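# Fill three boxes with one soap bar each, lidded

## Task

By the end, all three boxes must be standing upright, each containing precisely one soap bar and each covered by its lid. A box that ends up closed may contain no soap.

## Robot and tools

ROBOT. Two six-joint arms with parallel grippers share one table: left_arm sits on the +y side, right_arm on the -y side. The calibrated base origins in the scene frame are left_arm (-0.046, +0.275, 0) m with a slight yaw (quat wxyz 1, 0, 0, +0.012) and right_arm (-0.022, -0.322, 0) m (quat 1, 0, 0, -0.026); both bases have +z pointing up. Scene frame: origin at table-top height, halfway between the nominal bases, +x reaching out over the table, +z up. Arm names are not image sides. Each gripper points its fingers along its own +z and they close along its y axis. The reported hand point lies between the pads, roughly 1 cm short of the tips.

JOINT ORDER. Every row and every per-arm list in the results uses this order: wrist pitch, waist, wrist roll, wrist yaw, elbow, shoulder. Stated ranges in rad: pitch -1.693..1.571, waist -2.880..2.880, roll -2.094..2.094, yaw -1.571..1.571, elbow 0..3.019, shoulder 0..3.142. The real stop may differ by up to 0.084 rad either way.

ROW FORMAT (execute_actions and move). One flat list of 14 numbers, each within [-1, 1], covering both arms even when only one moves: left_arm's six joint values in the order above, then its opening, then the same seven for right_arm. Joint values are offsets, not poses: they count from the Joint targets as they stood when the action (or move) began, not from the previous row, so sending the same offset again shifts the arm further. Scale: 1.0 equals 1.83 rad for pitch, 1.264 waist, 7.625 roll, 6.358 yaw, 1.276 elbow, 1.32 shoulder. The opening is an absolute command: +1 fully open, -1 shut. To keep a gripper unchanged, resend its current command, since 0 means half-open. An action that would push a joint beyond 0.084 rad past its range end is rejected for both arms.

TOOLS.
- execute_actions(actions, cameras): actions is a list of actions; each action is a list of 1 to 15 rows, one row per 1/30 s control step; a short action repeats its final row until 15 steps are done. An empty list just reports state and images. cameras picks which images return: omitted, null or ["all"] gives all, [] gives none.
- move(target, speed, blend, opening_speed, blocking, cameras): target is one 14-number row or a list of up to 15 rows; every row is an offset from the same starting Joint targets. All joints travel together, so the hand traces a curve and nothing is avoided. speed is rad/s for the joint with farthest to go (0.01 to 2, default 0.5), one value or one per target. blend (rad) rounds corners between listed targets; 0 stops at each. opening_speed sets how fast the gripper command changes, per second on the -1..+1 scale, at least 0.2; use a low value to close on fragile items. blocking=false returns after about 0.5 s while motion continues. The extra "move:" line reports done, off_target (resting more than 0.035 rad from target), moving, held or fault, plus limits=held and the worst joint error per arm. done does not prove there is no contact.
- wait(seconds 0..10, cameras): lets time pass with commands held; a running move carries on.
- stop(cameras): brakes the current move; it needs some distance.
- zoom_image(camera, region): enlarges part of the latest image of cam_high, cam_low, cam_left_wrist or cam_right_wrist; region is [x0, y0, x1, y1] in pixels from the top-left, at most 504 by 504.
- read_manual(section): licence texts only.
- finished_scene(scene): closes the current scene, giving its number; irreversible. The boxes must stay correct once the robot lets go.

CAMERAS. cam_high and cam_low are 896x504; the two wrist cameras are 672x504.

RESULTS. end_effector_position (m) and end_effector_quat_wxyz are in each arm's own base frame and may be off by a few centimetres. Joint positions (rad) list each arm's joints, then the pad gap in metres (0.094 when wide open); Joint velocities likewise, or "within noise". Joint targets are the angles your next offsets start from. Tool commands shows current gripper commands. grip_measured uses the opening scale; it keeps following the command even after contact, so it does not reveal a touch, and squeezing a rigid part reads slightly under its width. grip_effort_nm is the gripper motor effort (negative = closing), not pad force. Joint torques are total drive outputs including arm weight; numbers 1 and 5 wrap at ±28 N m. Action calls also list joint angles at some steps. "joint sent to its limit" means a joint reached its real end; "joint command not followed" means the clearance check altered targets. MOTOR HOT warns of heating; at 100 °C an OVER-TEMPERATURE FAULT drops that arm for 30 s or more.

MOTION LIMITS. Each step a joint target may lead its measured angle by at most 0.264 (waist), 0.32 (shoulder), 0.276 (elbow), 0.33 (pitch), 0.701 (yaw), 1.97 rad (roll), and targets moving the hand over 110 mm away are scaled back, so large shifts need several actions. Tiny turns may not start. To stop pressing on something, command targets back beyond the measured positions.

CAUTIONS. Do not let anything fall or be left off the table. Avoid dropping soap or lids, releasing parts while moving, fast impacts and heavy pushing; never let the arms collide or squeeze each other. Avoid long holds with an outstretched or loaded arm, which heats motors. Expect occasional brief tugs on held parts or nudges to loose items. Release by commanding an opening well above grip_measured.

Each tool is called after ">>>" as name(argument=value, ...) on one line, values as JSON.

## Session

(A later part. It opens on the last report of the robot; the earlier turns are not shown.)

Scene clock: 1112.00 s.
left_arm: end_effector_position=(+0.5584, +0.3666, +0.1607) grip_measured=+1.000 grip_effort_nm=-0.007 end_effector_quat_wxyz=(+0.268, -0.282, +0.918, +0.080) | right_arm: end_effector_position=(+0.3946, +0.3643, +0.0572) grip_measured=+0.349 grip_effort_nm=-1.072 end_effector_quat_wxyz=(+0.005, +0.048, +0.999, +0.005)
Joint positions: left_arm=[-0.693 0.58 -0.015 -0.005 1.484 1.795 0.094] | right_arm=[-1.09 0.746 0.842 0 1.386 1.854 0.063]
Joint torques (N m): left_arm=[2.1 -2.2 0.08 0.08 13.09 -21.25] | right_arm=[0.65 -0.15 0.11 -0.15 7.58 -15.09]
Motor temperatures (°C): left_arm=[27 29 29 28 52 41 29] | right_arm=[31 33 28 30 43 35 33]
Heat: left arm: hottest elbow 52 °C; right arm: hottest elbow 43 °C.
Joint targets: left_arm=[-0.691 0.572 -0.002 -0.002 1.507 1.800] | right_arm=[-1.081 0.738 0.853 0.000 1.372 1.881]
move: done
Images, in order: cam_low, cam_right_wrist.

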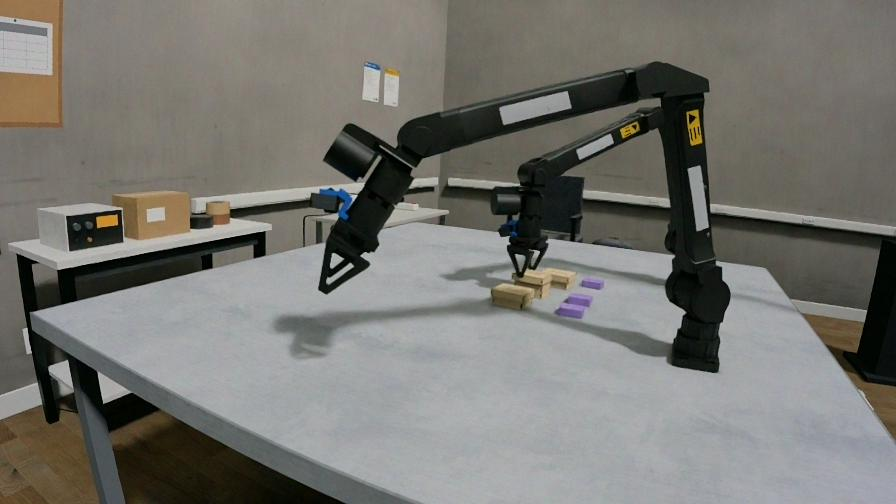

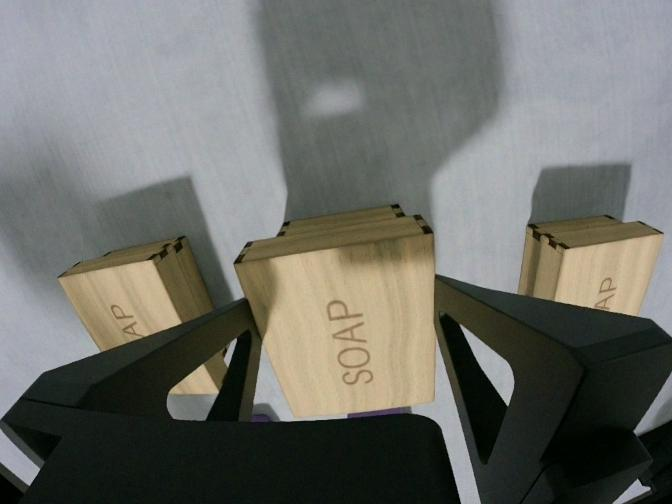

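>>> move(target=[0,0,0,0,0,0,1,0.0083,0,0,0,-0.0066,0.0064,0.25], speed=0.03, cameras=["cam_low","cam_right_wrist"])

>>> zoom_image(camera="cam_right_wrist", region=[220, 180, 440, 290])

>>> zoom_image(camera="cam_low", region=[500, 250, 570, 320])

Scene clock: 1134.53 s.
left_arm: end_effector_position=(+0.5584, +0.3666, +0.1607) grip_measured=+1.000 grip_effort_nm=-0.017 end_effector_quat_wxyz=(+0.268, -0.282, +0.918, +0.080) | right_arm: end_effector_position=(+0.3954, +0.3650, +0.0544) grip_measured=+0.349 grip_effort_nm=-1.077 end_effector_quat_wxyz=(+0.006, +0.048, +0.999, +0.006)
Joint positions: left_arm=[-0.693 0.58 -0.015 -0.005 1.484 1.795 0.094] | right_arm=[-1.08 0.746 0.842 0 1.383 1.857 0.063]
Joint torques (N m): left_arm=[2.1 -2.2 0.08 0.08 13.07 -21.25] | right_arm=[0.9 -0.62 0.11 -0.14 7.13 -14.68]
Joint targets: left_arm=[-0.691 0.572 -0.002 -0.002 1.507 1.800] | right_arm=[-1.066 0.738 0.853 0.000 1.364 1.890]
move: done
Images, in order: cam_low, cam_right_wrist.

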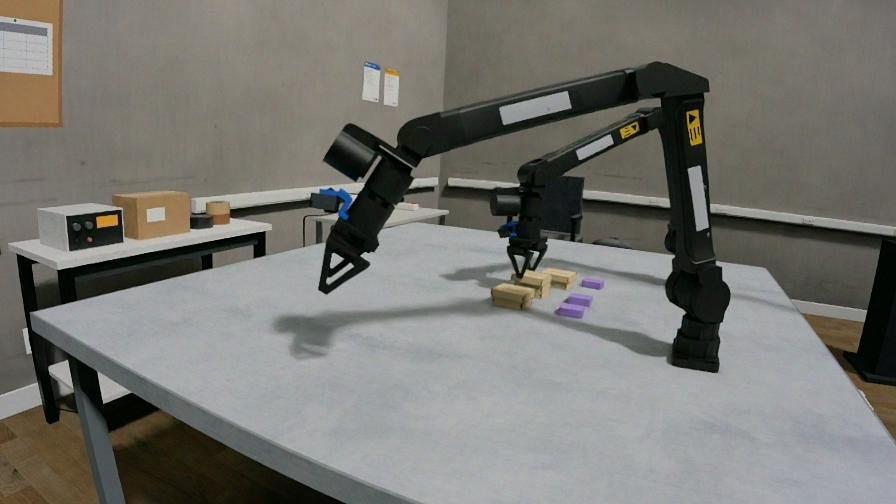

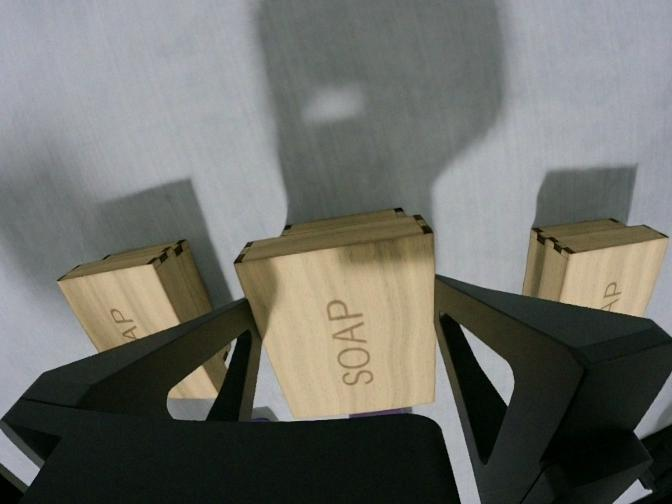

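Scaled by 2.291 from the camera's 672x504 image, which has a finer 960x720 frame.

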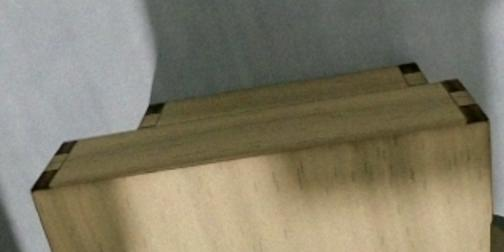

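Scaled by 7.200 from the camera's 896x504 image, which has a finer 1280x720 frame.

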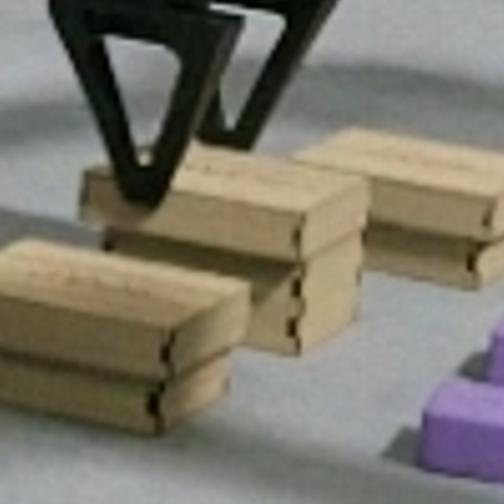

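>>> move(target=[0,0,0,0,0,0,1,-0.0186,0,0,0,0,-0.0424,0.25], speed=0.05, cameras=["cam_low","cam_right_wrist"])

>>> zoom_image(camera="cam_right_wrist", region=[220, 180, 440, 290])

>>> zoom_image(camera="cam_low", region=[500, 250, 570, 320])

Scene clock: 1174.37 s.
left_arm: end_effector_position=(+0.5584, +0.3666, +0.1607) grip_measured=+1.000 grip_effort_nm=-0.012 end_effector_quat_wxyz=(+0.268, -0.282, +0.918, +0.080) | right_arm: end_effector_position=(+0.3918, +0.3617, +0.0566) grip_measured=+0.349 grip_effort_nm=-1.077 end_effector_quat_wxyz=(+0.003, +0.048, +0.999, +0.002)
Joint positions: left_arm=[-0.693 0.58 -0.015 -0.005 1.484 1.795 0.094] | right_arm=[-1.092 0.746 0.842 0 1.378 1.849 0.063]
Joint torques (N m): left_arm=[2.11 -2.26 0.09 0.08 13.08 -21.25] | right_arm=[0.09 -0.62 0.11 -0.14 7.61 -18.37]
Joint targets: left_arm=[-0.691 0.572 -0.002 -0.002 1.507 1.800] | right_arm=[-1.100 0.739 0.853 0.000 1.364 1.834]
move: done
Images, in order: cam_low, cam_right_wrist.

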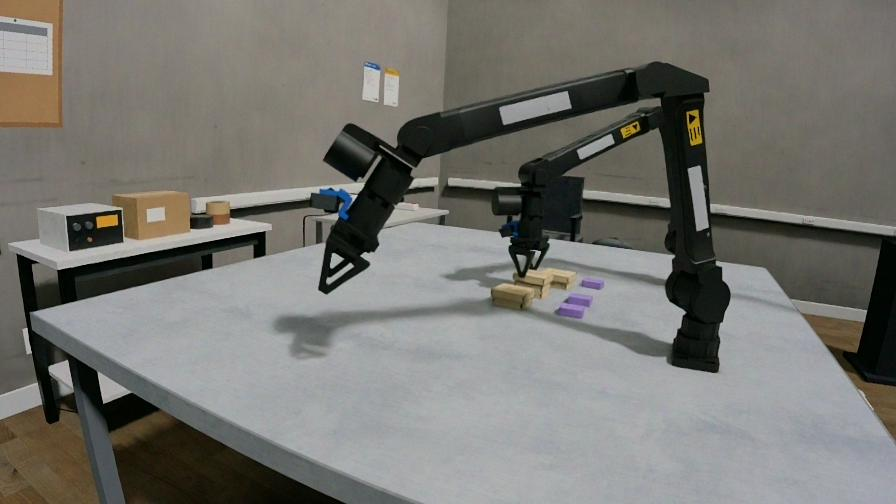

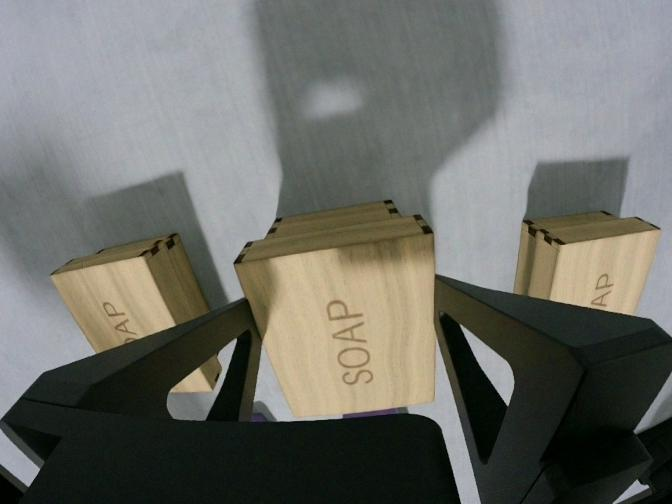

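Scaled by 2.291 from the camera's 672x504 image, which has a finer 960x720 frame.

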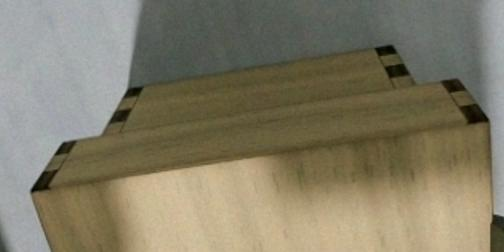

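Scaled by 7.200 from the camera's 896x504 image, which has a finer 1280x720 frame.

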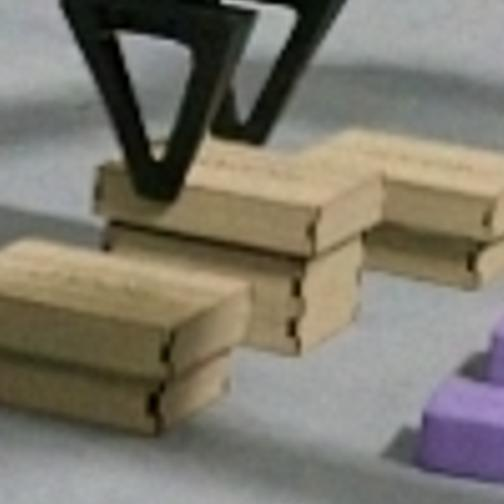

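>>> move(target=[[0,0,0,0,0,0,1,0.0142,0,0,0,0,0.0356,0.25],[0,0,0,0,0,0,1,0.0219,0,0,0,-0.0047,0.0432,0.25]], speed=0.03, cameras=["cam_low","cam_right_wrist"])

>>> zoom_image(camera="cam_right_wrist", region=[220, 180, 440, 290])

>>> zoom_image(camera="cam_low", region=[500, 250, 570, 320])

Scene clock: 1209.70 s.
left_arm: end_effector_position=(+0.5584, +0.3666, +0.1607) grip_measured=+1.000 grip_effort_nm=-0.007 end_effector_quat_wxyz=(+0.268, -0.282, +0.918, +0.080) | right_arm: end_effector_position=(+0.3942, +0.3633, +0.0525) grip_measured=+0.349 grip_effort_nm=-1.082 end_effector_quat_wxyz=(+0.006, +0.048, +0.999, +0.005)
Joint positions: left_arm=[-0.693 0.58 -0.015 -0.005 1.484 1.795 0.094] | right_arm=[-1.075 0.746 0.842 0 1.375 1.856 0.063]
Joint torques (N m): left_arm=[2.1 -2.2 0.09 0.08 13.09 -21.19] | right_arm=[1.03 -0.62 0.11 -0.15 7.32 -14.39]
Joint targets: left_arm=[-0.691 0.572 -0.002 -0.002 1.507 1.800] | right_arm=[-1.060 0.738 0.853 0.000 1.358 1.891]
move: done
Images, in order: cam_low, cam_right_wrist.

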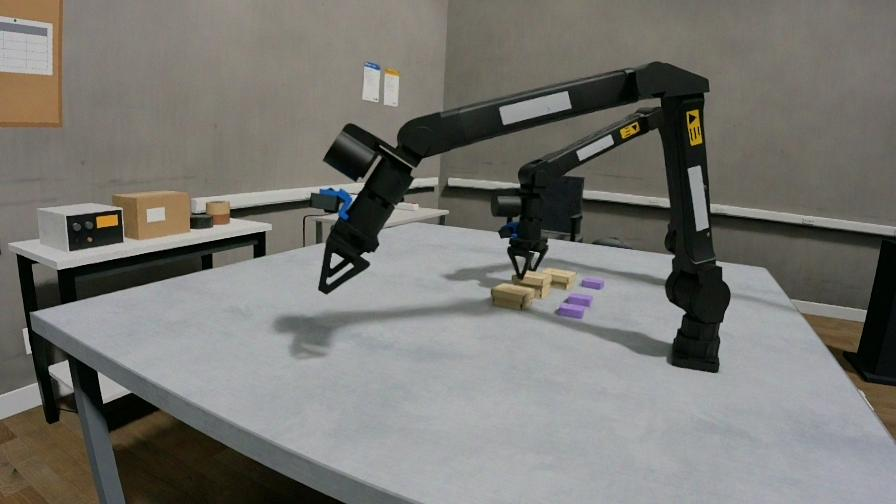

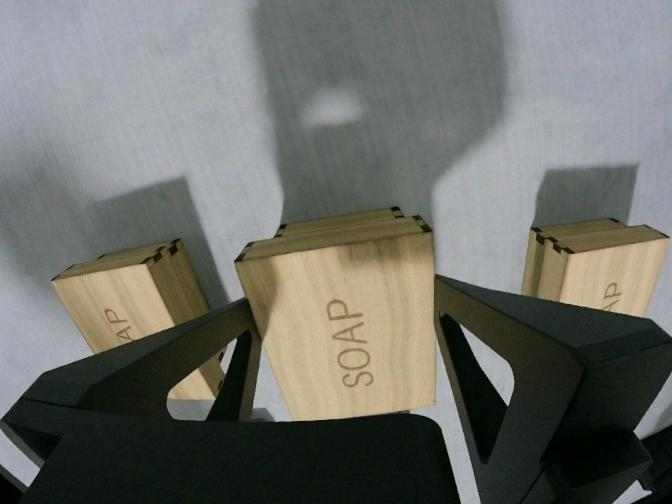

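Scaled by 2.291 from the camera's 672x504 image, which has a finer 960x720 frame.

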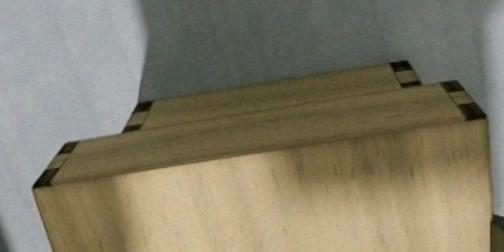

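Scaled by 7.200 from the camera's 896x504 image, which has a finer 1280x720 frame.

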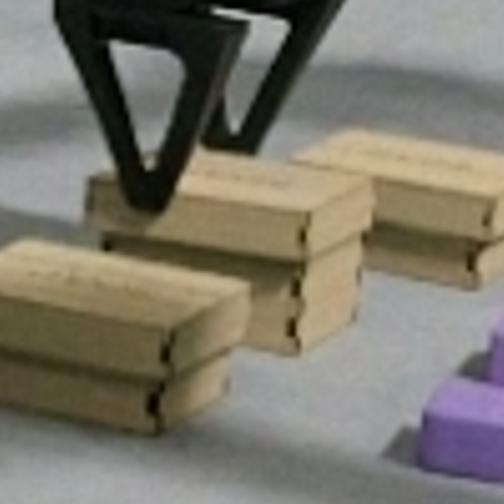

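>>> move(target=[[0,0,0,0,0,0,1,-0.0148,0.0134,0,0,0,-0.0394,0.25],[0,0,0,0,0,0,1,0.0025,0.0134,0,0,-0.0026,-0.0098,0.25]], speed=0.03, cameras=["cam_low","cam_right_wrist"])

>>> zoom_image(camera="cam_right_wrist", region=[220, 180, 440, 290])

>>> zoom_image(camera="cam_low", region=[500, 250, 570, 320])

Scene clock: 1249.70 s.
left_arm: end_effector_position=(+0.5584, +0.3666, +0.1607) grip_measured=+1.000 grip_effort_nm=-0.012 end_effector_quat_wxyz=(+0.268, -0.282, +0.918, +0.080) | right_arm: end_effector_position=(+0.3932, +0.3644, +0.0531) grip_measured=+0.349 grip_effort_nm=-1.077 end_effector_quat_wxyz=(+0.007, +0.047, +0.999, +0.007)
Joint positions: left_arm=[-0.693 0.58 -0.015 -0.005 1.484 1.795 0.094] | right_arm=[-1.07 0.748 0.843 0 1.372 1.852 0.063]
Joint torques (N m): left_arm=[2.1 -2.2 0.08 0.08 13.08 -21.19] | right_arm=[0.96 0.73 0.11 -0.15 7.28 -15.15]
Joint targets: left_arm=[-0.691 0.572 -0.002 -0.002 1.507 1.800] | right_arm=[-1.055 0.755 0.853 -0.001 1.355 1.878]
move: done
Images, in order: cam_low, cam_right_wrist.

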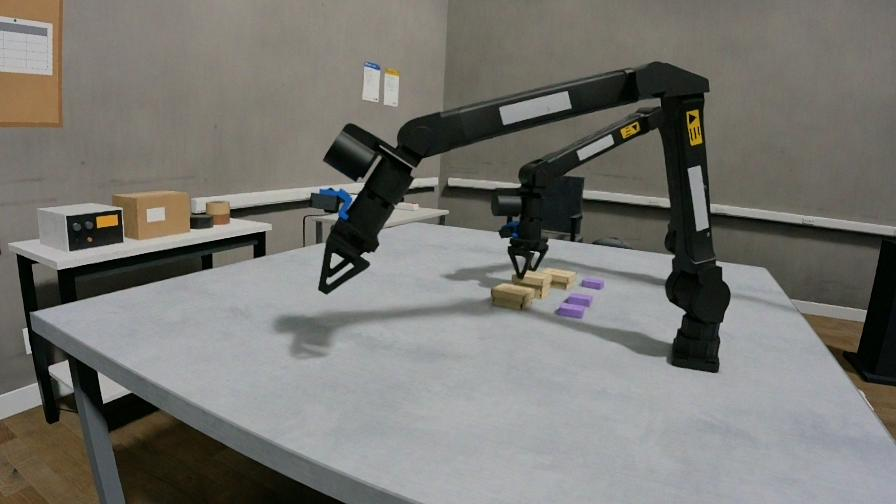

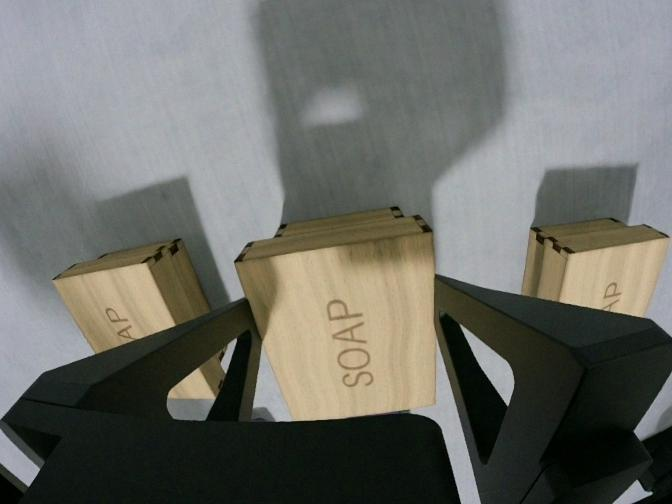

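Scaled by 2.291 from the camera's 672x504 image, which has a finer 960x720 frame.

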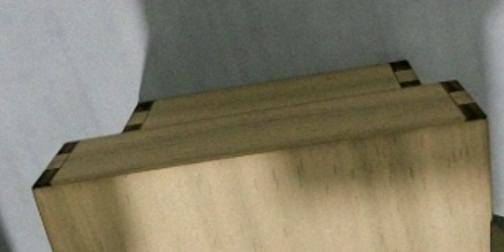

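Scaled by 7.200 from the camera's 896x504 image, which has a finer 1280x720 frame.

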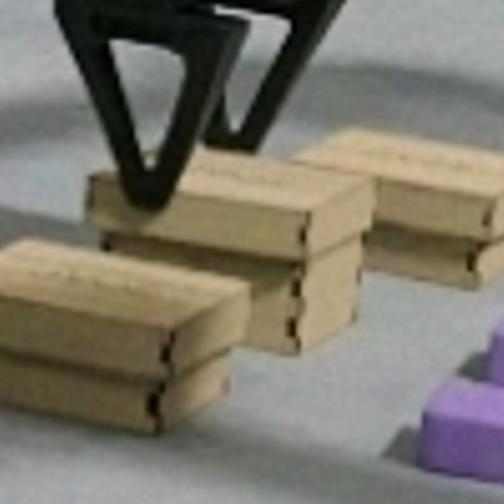

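>>> move(target=[0,0,0,0,0,0,1,-0.0233,0,0,0,0.0024,-0.0326,0.25], speed=0.04, cameras=["cam_low","cam_right_wrist"])

>>> zoom_image(camera="cam_right_wrist", region=[220, 180, 440, 290])

>>> zoom_image(camera="cam_low", region=[500, 250, 570, 320])

Scene clock: 1278.37 s.
left_arm: end_effector_position=(+0.5584, +0.3666, +0.1607) grip_measured=+1.000 grip_effort_nm=-0.007 end_effector_quat_wxyz=(+0.268, -0.282, +0.918, +0.080) | right_arm: end_effector_position=(+0.3896, +0.3612, +0.0533) grip_measured=+0.349 grip_effort_nm=-1.077 end_effector_quat_wxyz=(+0.000, +0.047, +0.999, +0.001)
Joint positions: left_arm=[-0.693 0.58 -0.015 -0.005 1.484 1.795 0.094] | right_arm=[-1.089 0.748 0.843 0 1.372 1.852 0.063]
Joint torques (N m): left_arm=[2.11 -2.26 0.08 0.08 13.08 -21.19] | right_arm=[-0.01 0.73 0.11 -0.11 7.54 -18.08]
Joint targets: left_arm=[-0.691 0.572 -0.002 -0.002 1.507 1.800] | right_arm=[-1.098 0.755 0.853 0.000 1.358 1.835]
move: done
Images, in order: cam_low, cam_right_wrist.

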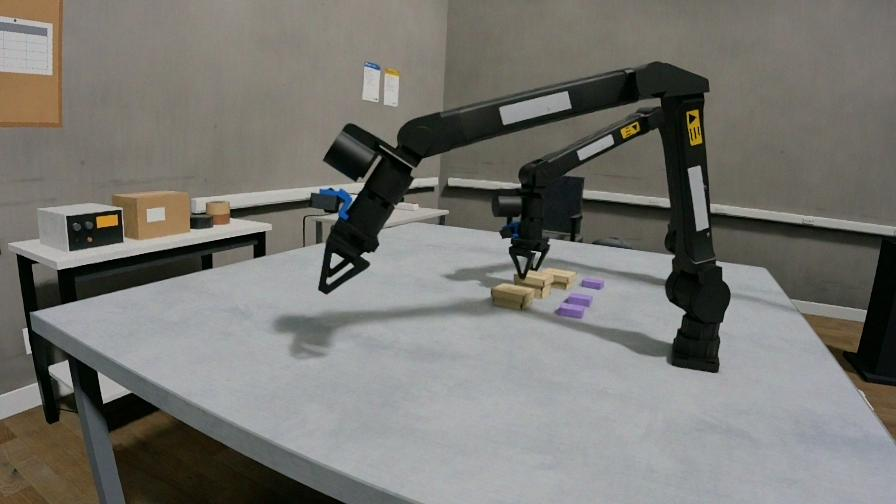

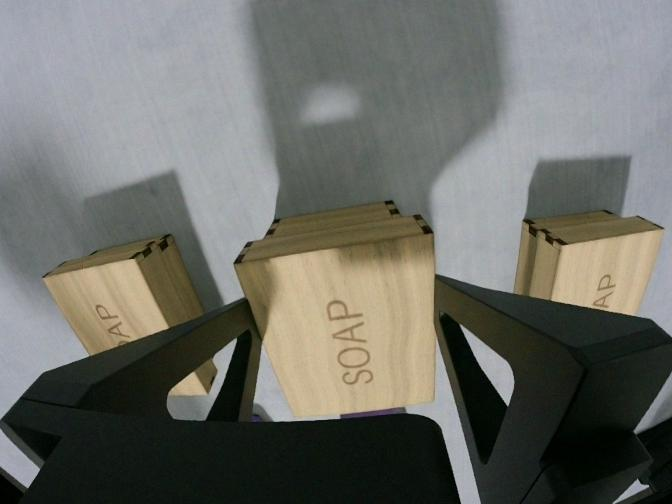

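Scaled by 2.291 from the camera's 672x504 image, which has a finer 960x720 frame.

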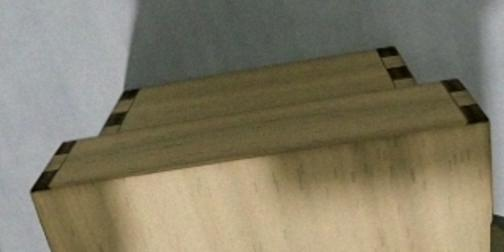

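Scaled by 7.200 from the camera's 896x504 image, which has a finer 1280x720 frame.

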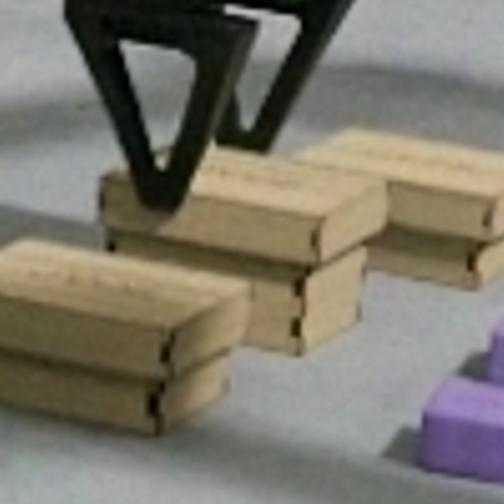

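>>> move(target=[0,0,0,0,0,0,1,0.0185,0,0,0,0,0.0326,0.25], speed=0.02, cameras=["cam_low","cam_right_wrist"])

>>> zoom_image(camera="cam_right_wrist", region=[220, 180, 440, 290])

>>> zoom_image(camera="cam_low", region=[500, 250, 570, 320])

Scene clock: 1307.67 s.
left_arm: end_effector_position=(+0.5584, +0.3666, +0.1607) grip_measured=+1.000 grip_effort_nm=-0.002 end_effector_quat_wxyz=(+0.268, -0.282, +0.918, +0.080) | right_arm: end_effector_position=(+0.3920, +0.3635, +0.0533) grip_measured=+0.349 grip_effort_nm=-1.082 end_effector_quat_wxyz=(+0.005, +0.047, +0.999, +0.006)
Joint positions: left_arm=[-0.693 0.58 -0.015 -0.005 1.484 1.795 0.094] | right_arm=[-1.075 0.748 0.843 0 1.372 1.852 0.063]
Joint torques (N m): left_arm=[2.1 -2.26 0.09 0.08 13.09 -21.25] | right_arm=[0.84 0.73 0.11 -0.11 7.57 -15.09]
Joint targets: left_arm=[-0.691 0.572 -0.002 -0.002 1.507 1.800] | right_arm=[-1.064 0.755 0.853 0.000 1.358 1.878]
move: done
Images, in order: cam_low, cam_right_wrist.

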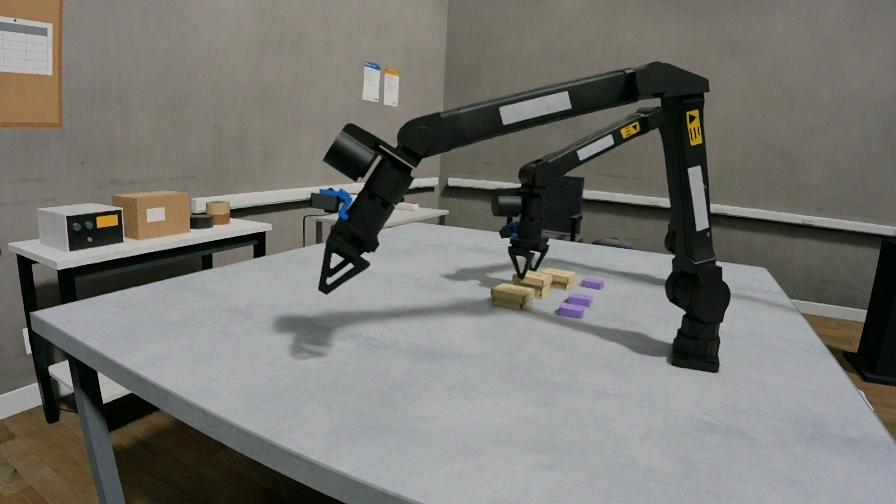

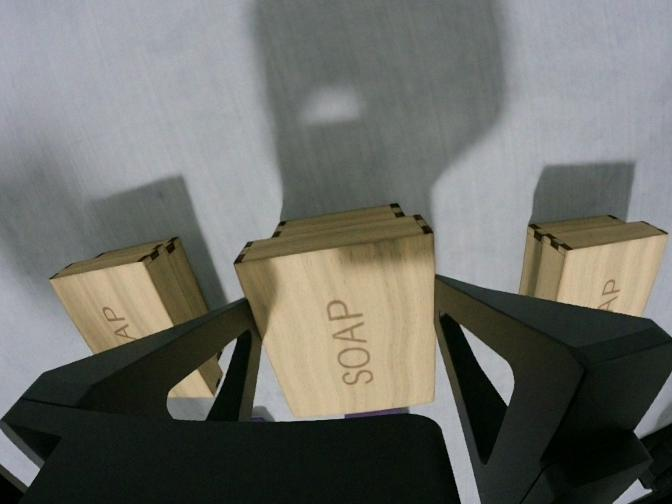

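Scaled by 2.291 from the camera's 672x504 image, which has a finer 960x720 frame.

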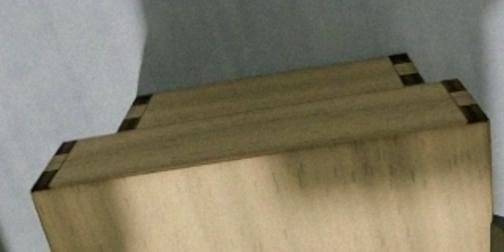

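Scaled by 7.200 from the camera's 896x504 image, which has a finer 1280x720 frame.

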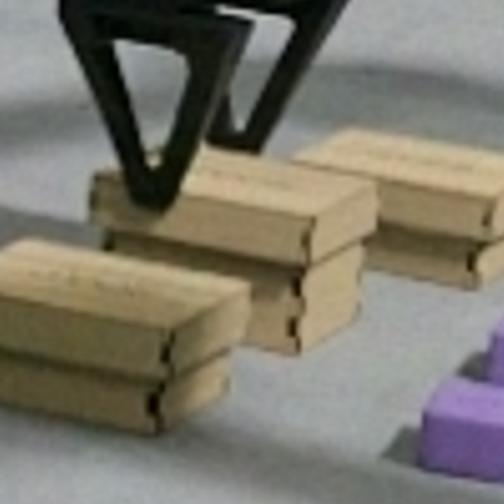

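>>> move(target=[0,0,0,0,0,0,1,0.002,0,0,0,-0.0102,0.0060,0.25], speed=0.02, cameras=["cam_low","cam_right_wrist"])

>>> zoom_image(camera="cam_right_wrist", region=[220, 180, 440, 290])

>>> zoom_image(camera="cam_low", region=[500, 250, 570, 320])

Scene clock: 1321.37 s.
left_arm: end_effector_position=(+0.5584, +0.3666, +0.1607) grip_measured=+1.000 grip_effort_nm=-0.007 end_effector_quat_wxyz=(+0.268, -0.282, +0.918, +0.080) | right_arm: end_effector_position=(+0.3900, +0.3615, +0.0471) grip_measured=+0.349 grip_effort_nm=-1.082 end_effector_quat_wxyz=(+0.003, +0.047, +0.999, +0.003)
Joint positions: left_arm=[-0.693 0.58 -0.015 -0.005 1.484 1.795 0.094] | right_arm=[-1.067 0.748 0.843 0 1.361 1.857 0.063]
Joint torques (N m): left_arm=[2.1 -2.26 0.08 0.08 13.07 -21.25] | right_arm=[0.84 0.73 0.11 -0.11 7.28 -14.8]
Joint targets: left_arm=[-0.691 0.572 -0.002 -0.002 1.507 1.800] | right_arm=[-1.061 0.755 0.853 0.000 1.345 1.886]
move: done
Images, in order: cam_low, cam_right_wrist.

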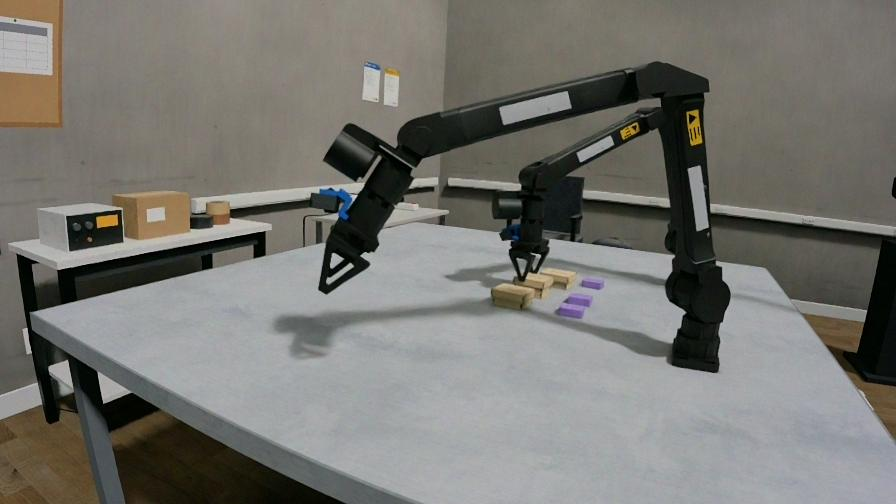

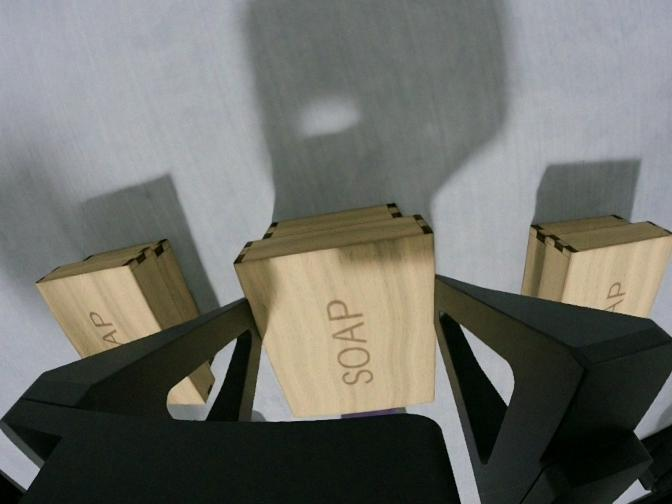

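Scaled by 2.291 from the camera's 672x504 image, which has a finer 960x720 frame.

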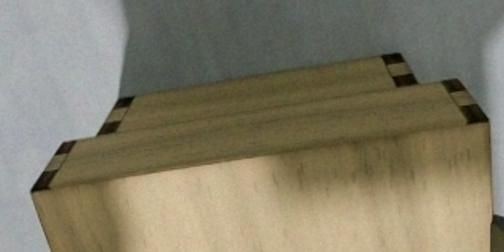

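Scaled by 7.200 from the camera's 896x504 image, which has a finer 1280x720 frame.

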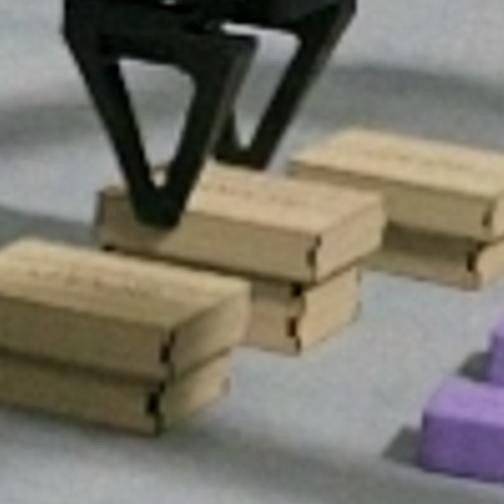

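>>> move(target=[0,0,0,0,0,0,1,0.0093,0,0,0,-0.0032,0.0110,0.25], speed=0.03, cameras=["cam_low","cam_right_wrist"])

>>> zoom_image(camera="cam_low", region=[500, 250, 570, 320])

Scene clock: 1330.57 s.
left_arm: end_effector_position=(+0.5584, +0.3666, +0.1607) grip_measured=+1.000 grip_effort_nm=-0.007 end_effector_quat_wxyz=(+0.268, -0.282, +0.918, +0.080) | right_arm: end_effector_position=(+0.3900, +0.3616, +0.0391) grip_measured=+0.349 grip_effort_nm=-1.077 end_effector_quat_wxyz=(+0.001, +0.047, +0.999, +0.001)
Joint positions: left_arm=[-0.693 0.58 -0.015 -0.005 1.484 1.795 0.094] | right_arm=[-1.054 0.748 0.843 0 1.356 1.869 0.063]
Joint torques (N m): left_arm=[2.11 -2.26 0.08 0.08 13.08 -21.25] | right_arm=[0.75 0.67 0.11 -0.11 7.23 -14.74]
Joint targets: left_arm=[-0.691 0.572 -0.002 -0.002 1.507 1.800] | right_arm=[-1.044 0.755 0.853 0.000 1.341 1.900]
move: done
Images, in order: cam_low, cam_right_wrist.

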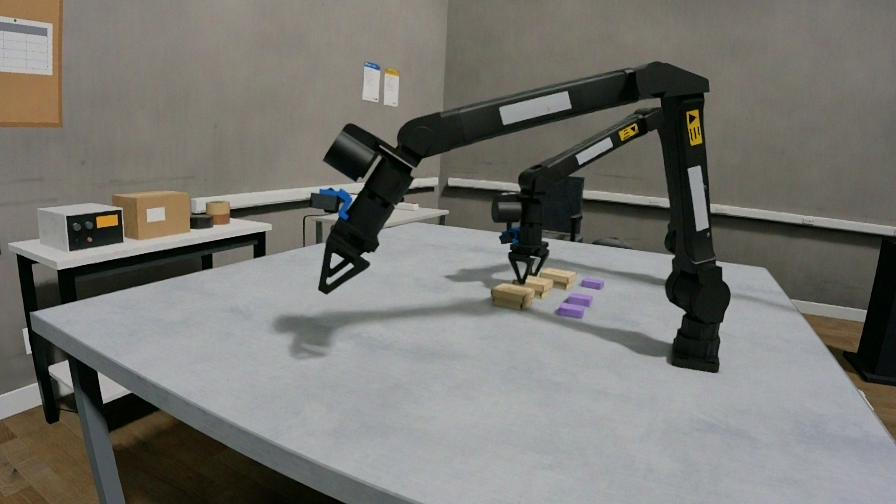

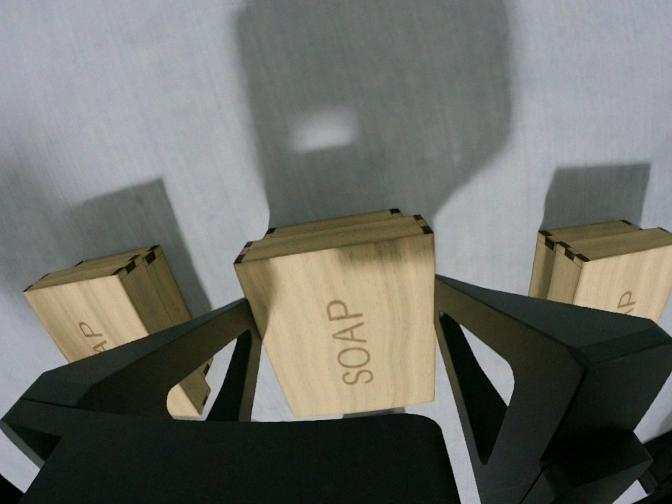

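Scaled by 7.200 from the camera's 896x504 image, which has a finer 1280x720 frame.

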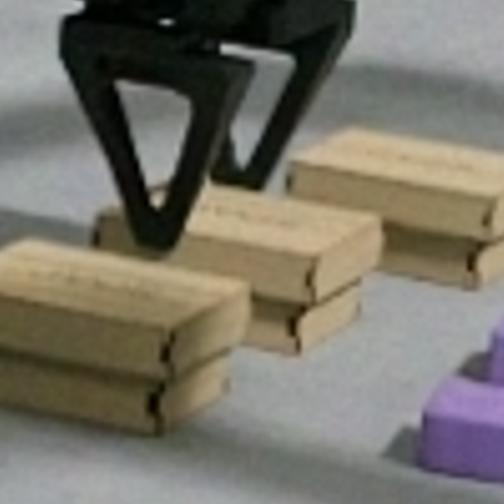

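>>> move(target=[[0,0,0,0,0,0,1,0,0,0,0,0,0,0.62],[0,0,0,0,0,0,1,-0.0109,0,0,0,0.047,-0.031,0.62],[0,0,0,0,0,0,1,-0.0612,0,0,0,0.0925,-0.0674,0.62],[0,0,0,0,0,0,1,-0.1137,0,0,0,0.1379,-0.0962,0.62],[0,0,0,0,0,0,1,-0.1516,0.0839,0.0009,0,0.308,0.0417,0.62]], speed=[0.1,0.1,0.15,0.25,0.3], blend=[0,0,0.03,0.03,0], opening_speed=0.4, cameras=["cam_low","cam_right_wrist"])

>>> zoom_image(camera="cam_low", region=[480, 220, 620, 330])

Scene clock: 1368.47 s.
left_arm: end_effector_position=(+0.5584, +0.3666, +0.1607) grip_measured=+1.000 grip_effort_nm=-0.007 end_effector_quat_wxyz=(+0.268, -0.282, +0.918, +0.080) | right_arm: end_effector_position=(+0.3852, +0.4459, +0.1174) grip_measured=+0.618 grip_effort_nm=0.037 end_effector_quat_wxyz=(+0.000, -0.005, +1.000, +0.000)
Joint positions: left_arm=[-0.693 0.58 -0.015 -0.005 1.484 1.795 0.094] | right_arm=[-1.313 0.859 0.848 0 1.676 1.934 0.076]
Joint torques (N m): left_arm=[2.1 -2.26 0.08 0.08 13.08 -21.19] | right_arm=[0.09 0.32 0.11 -0.11 14.31 -17.61]
Joint targets: left_arm=[-0.691 0.572 -0.002 -0.002 1.507 1.800] | right_arm=[-1.321 0.861 0.860 0.000 1.734 1.955]
move: off_target (right_arm); right_arm: the elbow is farthest, 0.058 rad from its target
Images, in order: cam_low, cam_right_wrist.

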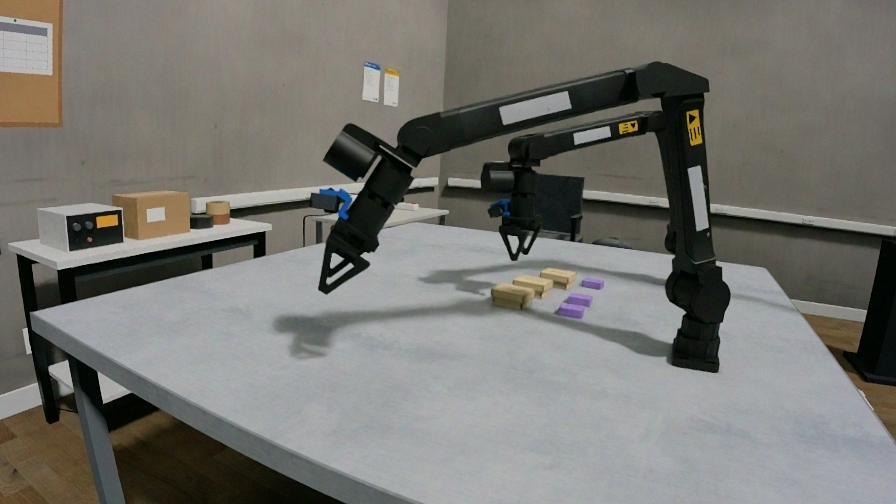

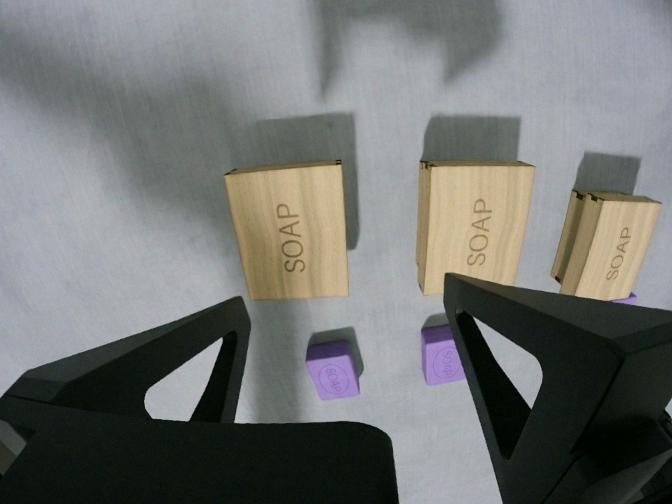

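Scaled by 3.600 from the camera's 896x504 image, which has a finer 1280x720 frame.

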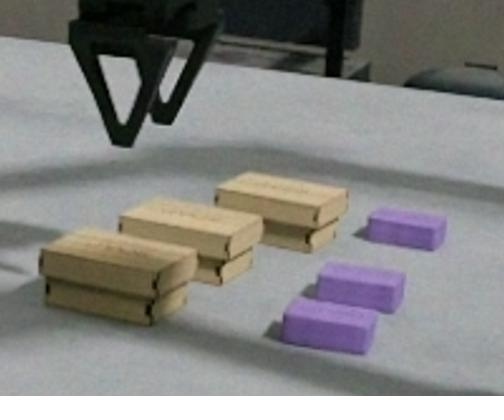

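>>> move(target=[0,0,0,0,0,0,1,0.0306,0.0261,0.0117,0,0.0486,0.0735,0.62], speed=0.15, cameras=["cam_low","cam_right_wrist"])

Scene clock: 1396.47 s.
left_arm: end_effector_position=(+0.5584, +0.3666, +0.1607) grip_measured=+1.000 grip_effort_nm=-0.002 end_effector_quat_wxyz=(+0.268, -0.282, +0.918, +0.080) | right_arm: end_effector_position=(+0.3897, +0.4793, +0.0865) grip_measured=+0.618 grip_effort_nm=0.027 end_effector_quat_wxyz=(+0.003, +0.024, +1.000, +0.004)
Joint positions: left_arm=[-0.693 0.58 -0.015 -0.005 1.484 1.795 0.094] | right_arm=[-1.274 0.889 0.937 0 1.738 2.026 0.076]
Joint torques (N m): left_arm=[2.11 -2.26 0.08 0.08 13.09 -21.19] | right_arm=[0.72 0.56 0.12 -0.11 14.27 -18.55]
Joint targets: left_arm=[-0.691 0.572 -0.002 -0.002 1.507 1.800] | right_arm=[-1.265 0.894 0.949 0.000 1.796 2.052]
move: off_target (right_arm); right_arm: the elbow is farthest, 0.058 rad from its target
Images, in order: cam_low, cam_right_wrist.

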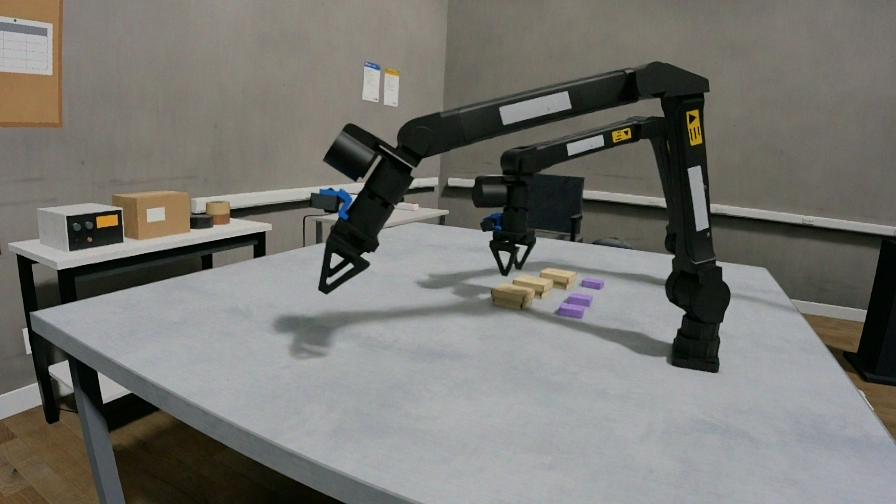

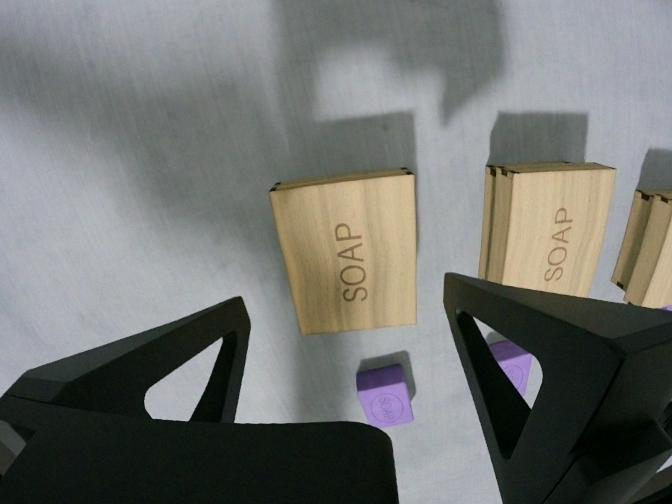

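>>> move(target=[[0,0,0,0,0,0,1,0,0,0,0,-0.0517,0,0.62],[0,0,0,0,0,0,1,0.0284,0,0,0,-0.0792,0.0171,0.62],[0,0,0,0,0,0,1,0.0536,0,0,0,-0.098,0.0331,0.62],[0,0,0,0,0,0,1,0.0536,0,0,0,-0.098,0.0331,0.25]], speed=0.12, blend=[0.02,0.02,0,0], opening_speed=0.25, cameras=["cam_low","cam_right_wrist"])

>>> zoom_image(camera="cam_low", region=[480, 250, 550, 320])

Scene clock: 1435.73 s.
left_arm: end_effector_position=(+0.5584, +0.3666, +0.1607) grip_measured=+1.000 grip_effort_nm=-0.007 end_effector_quat_wxyz=(+0.268, -0.282, +0.918, +0.080) | right_arm: end_effector_position=(+0.3907, +0.4805, +0.0430) grip_measured=+0.319 grip_effort_nm=-1.048 end_effector_quat_wxyz=(+0.004, +0.025, +1.000, +0.005)
Joint positions: left_arm=[-0.693 0.58 -0.015 -0.005 1.484 1.795 0.094] | right_arm=[-1.176 0.889 0.938 0 1.685 2.067 0.062]
Joint torques (N m): left_arm=[2.09 -2.2 0.08 0.08 13.08 -21.3] | right_arm=[0.72 0.56 0.11 -0.11 7.91 -18.2]
Motor temperatures (°C): left_arm=[27 29 29 28 54 42 29] | right_arm=[30 32 28 30 50 35 31]
Heat: left arm: hottest elbow 54 °C; right arm: hottest elbow 50 °C.
Joint targets: left_arm=[-0.691 0.572 -0.002 -0.002 1.507 1.800] | right_arm=[-1.167 0.894 0.949 0.000 1.671 2.096]
move: done
Images, in order: cam_low, cam_right_wrist.

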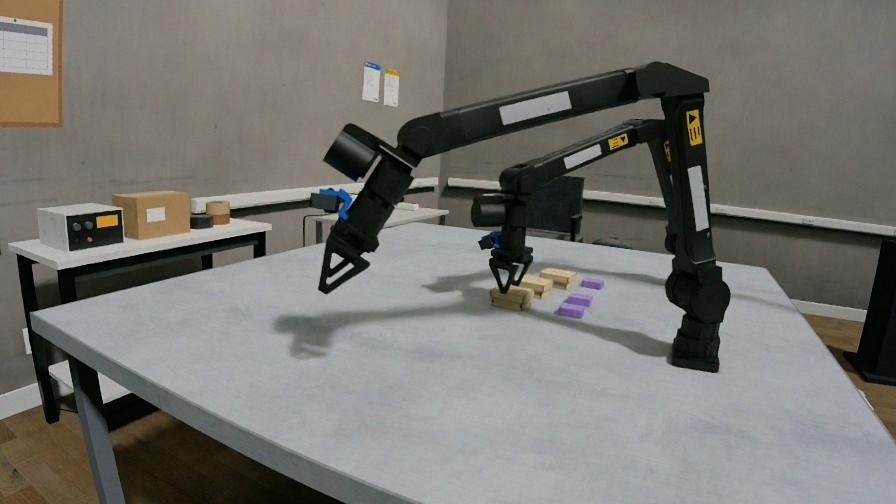

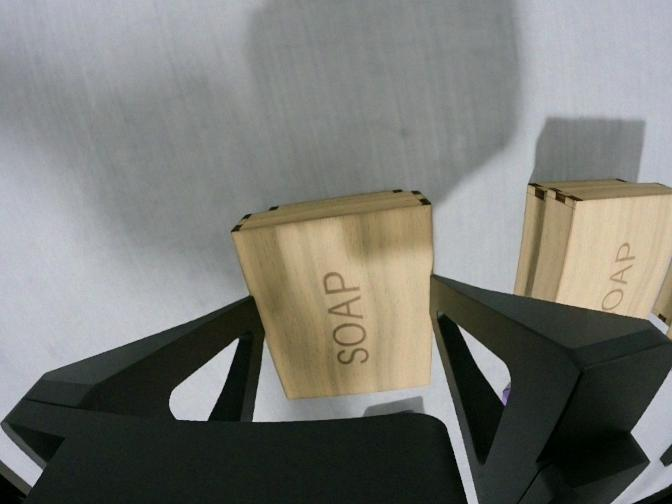

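Scaled by 7.200 from the camera's 896x504 image, which has a finer 1280x720 frame.

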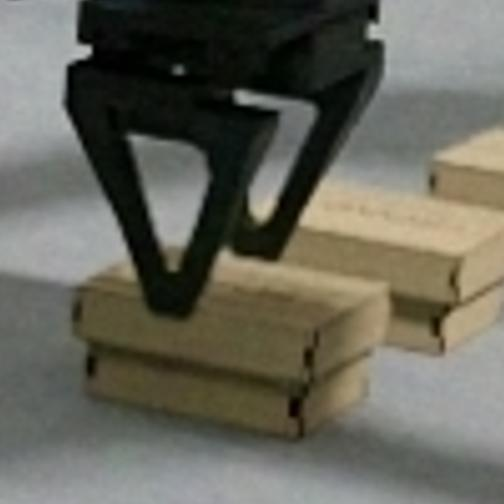

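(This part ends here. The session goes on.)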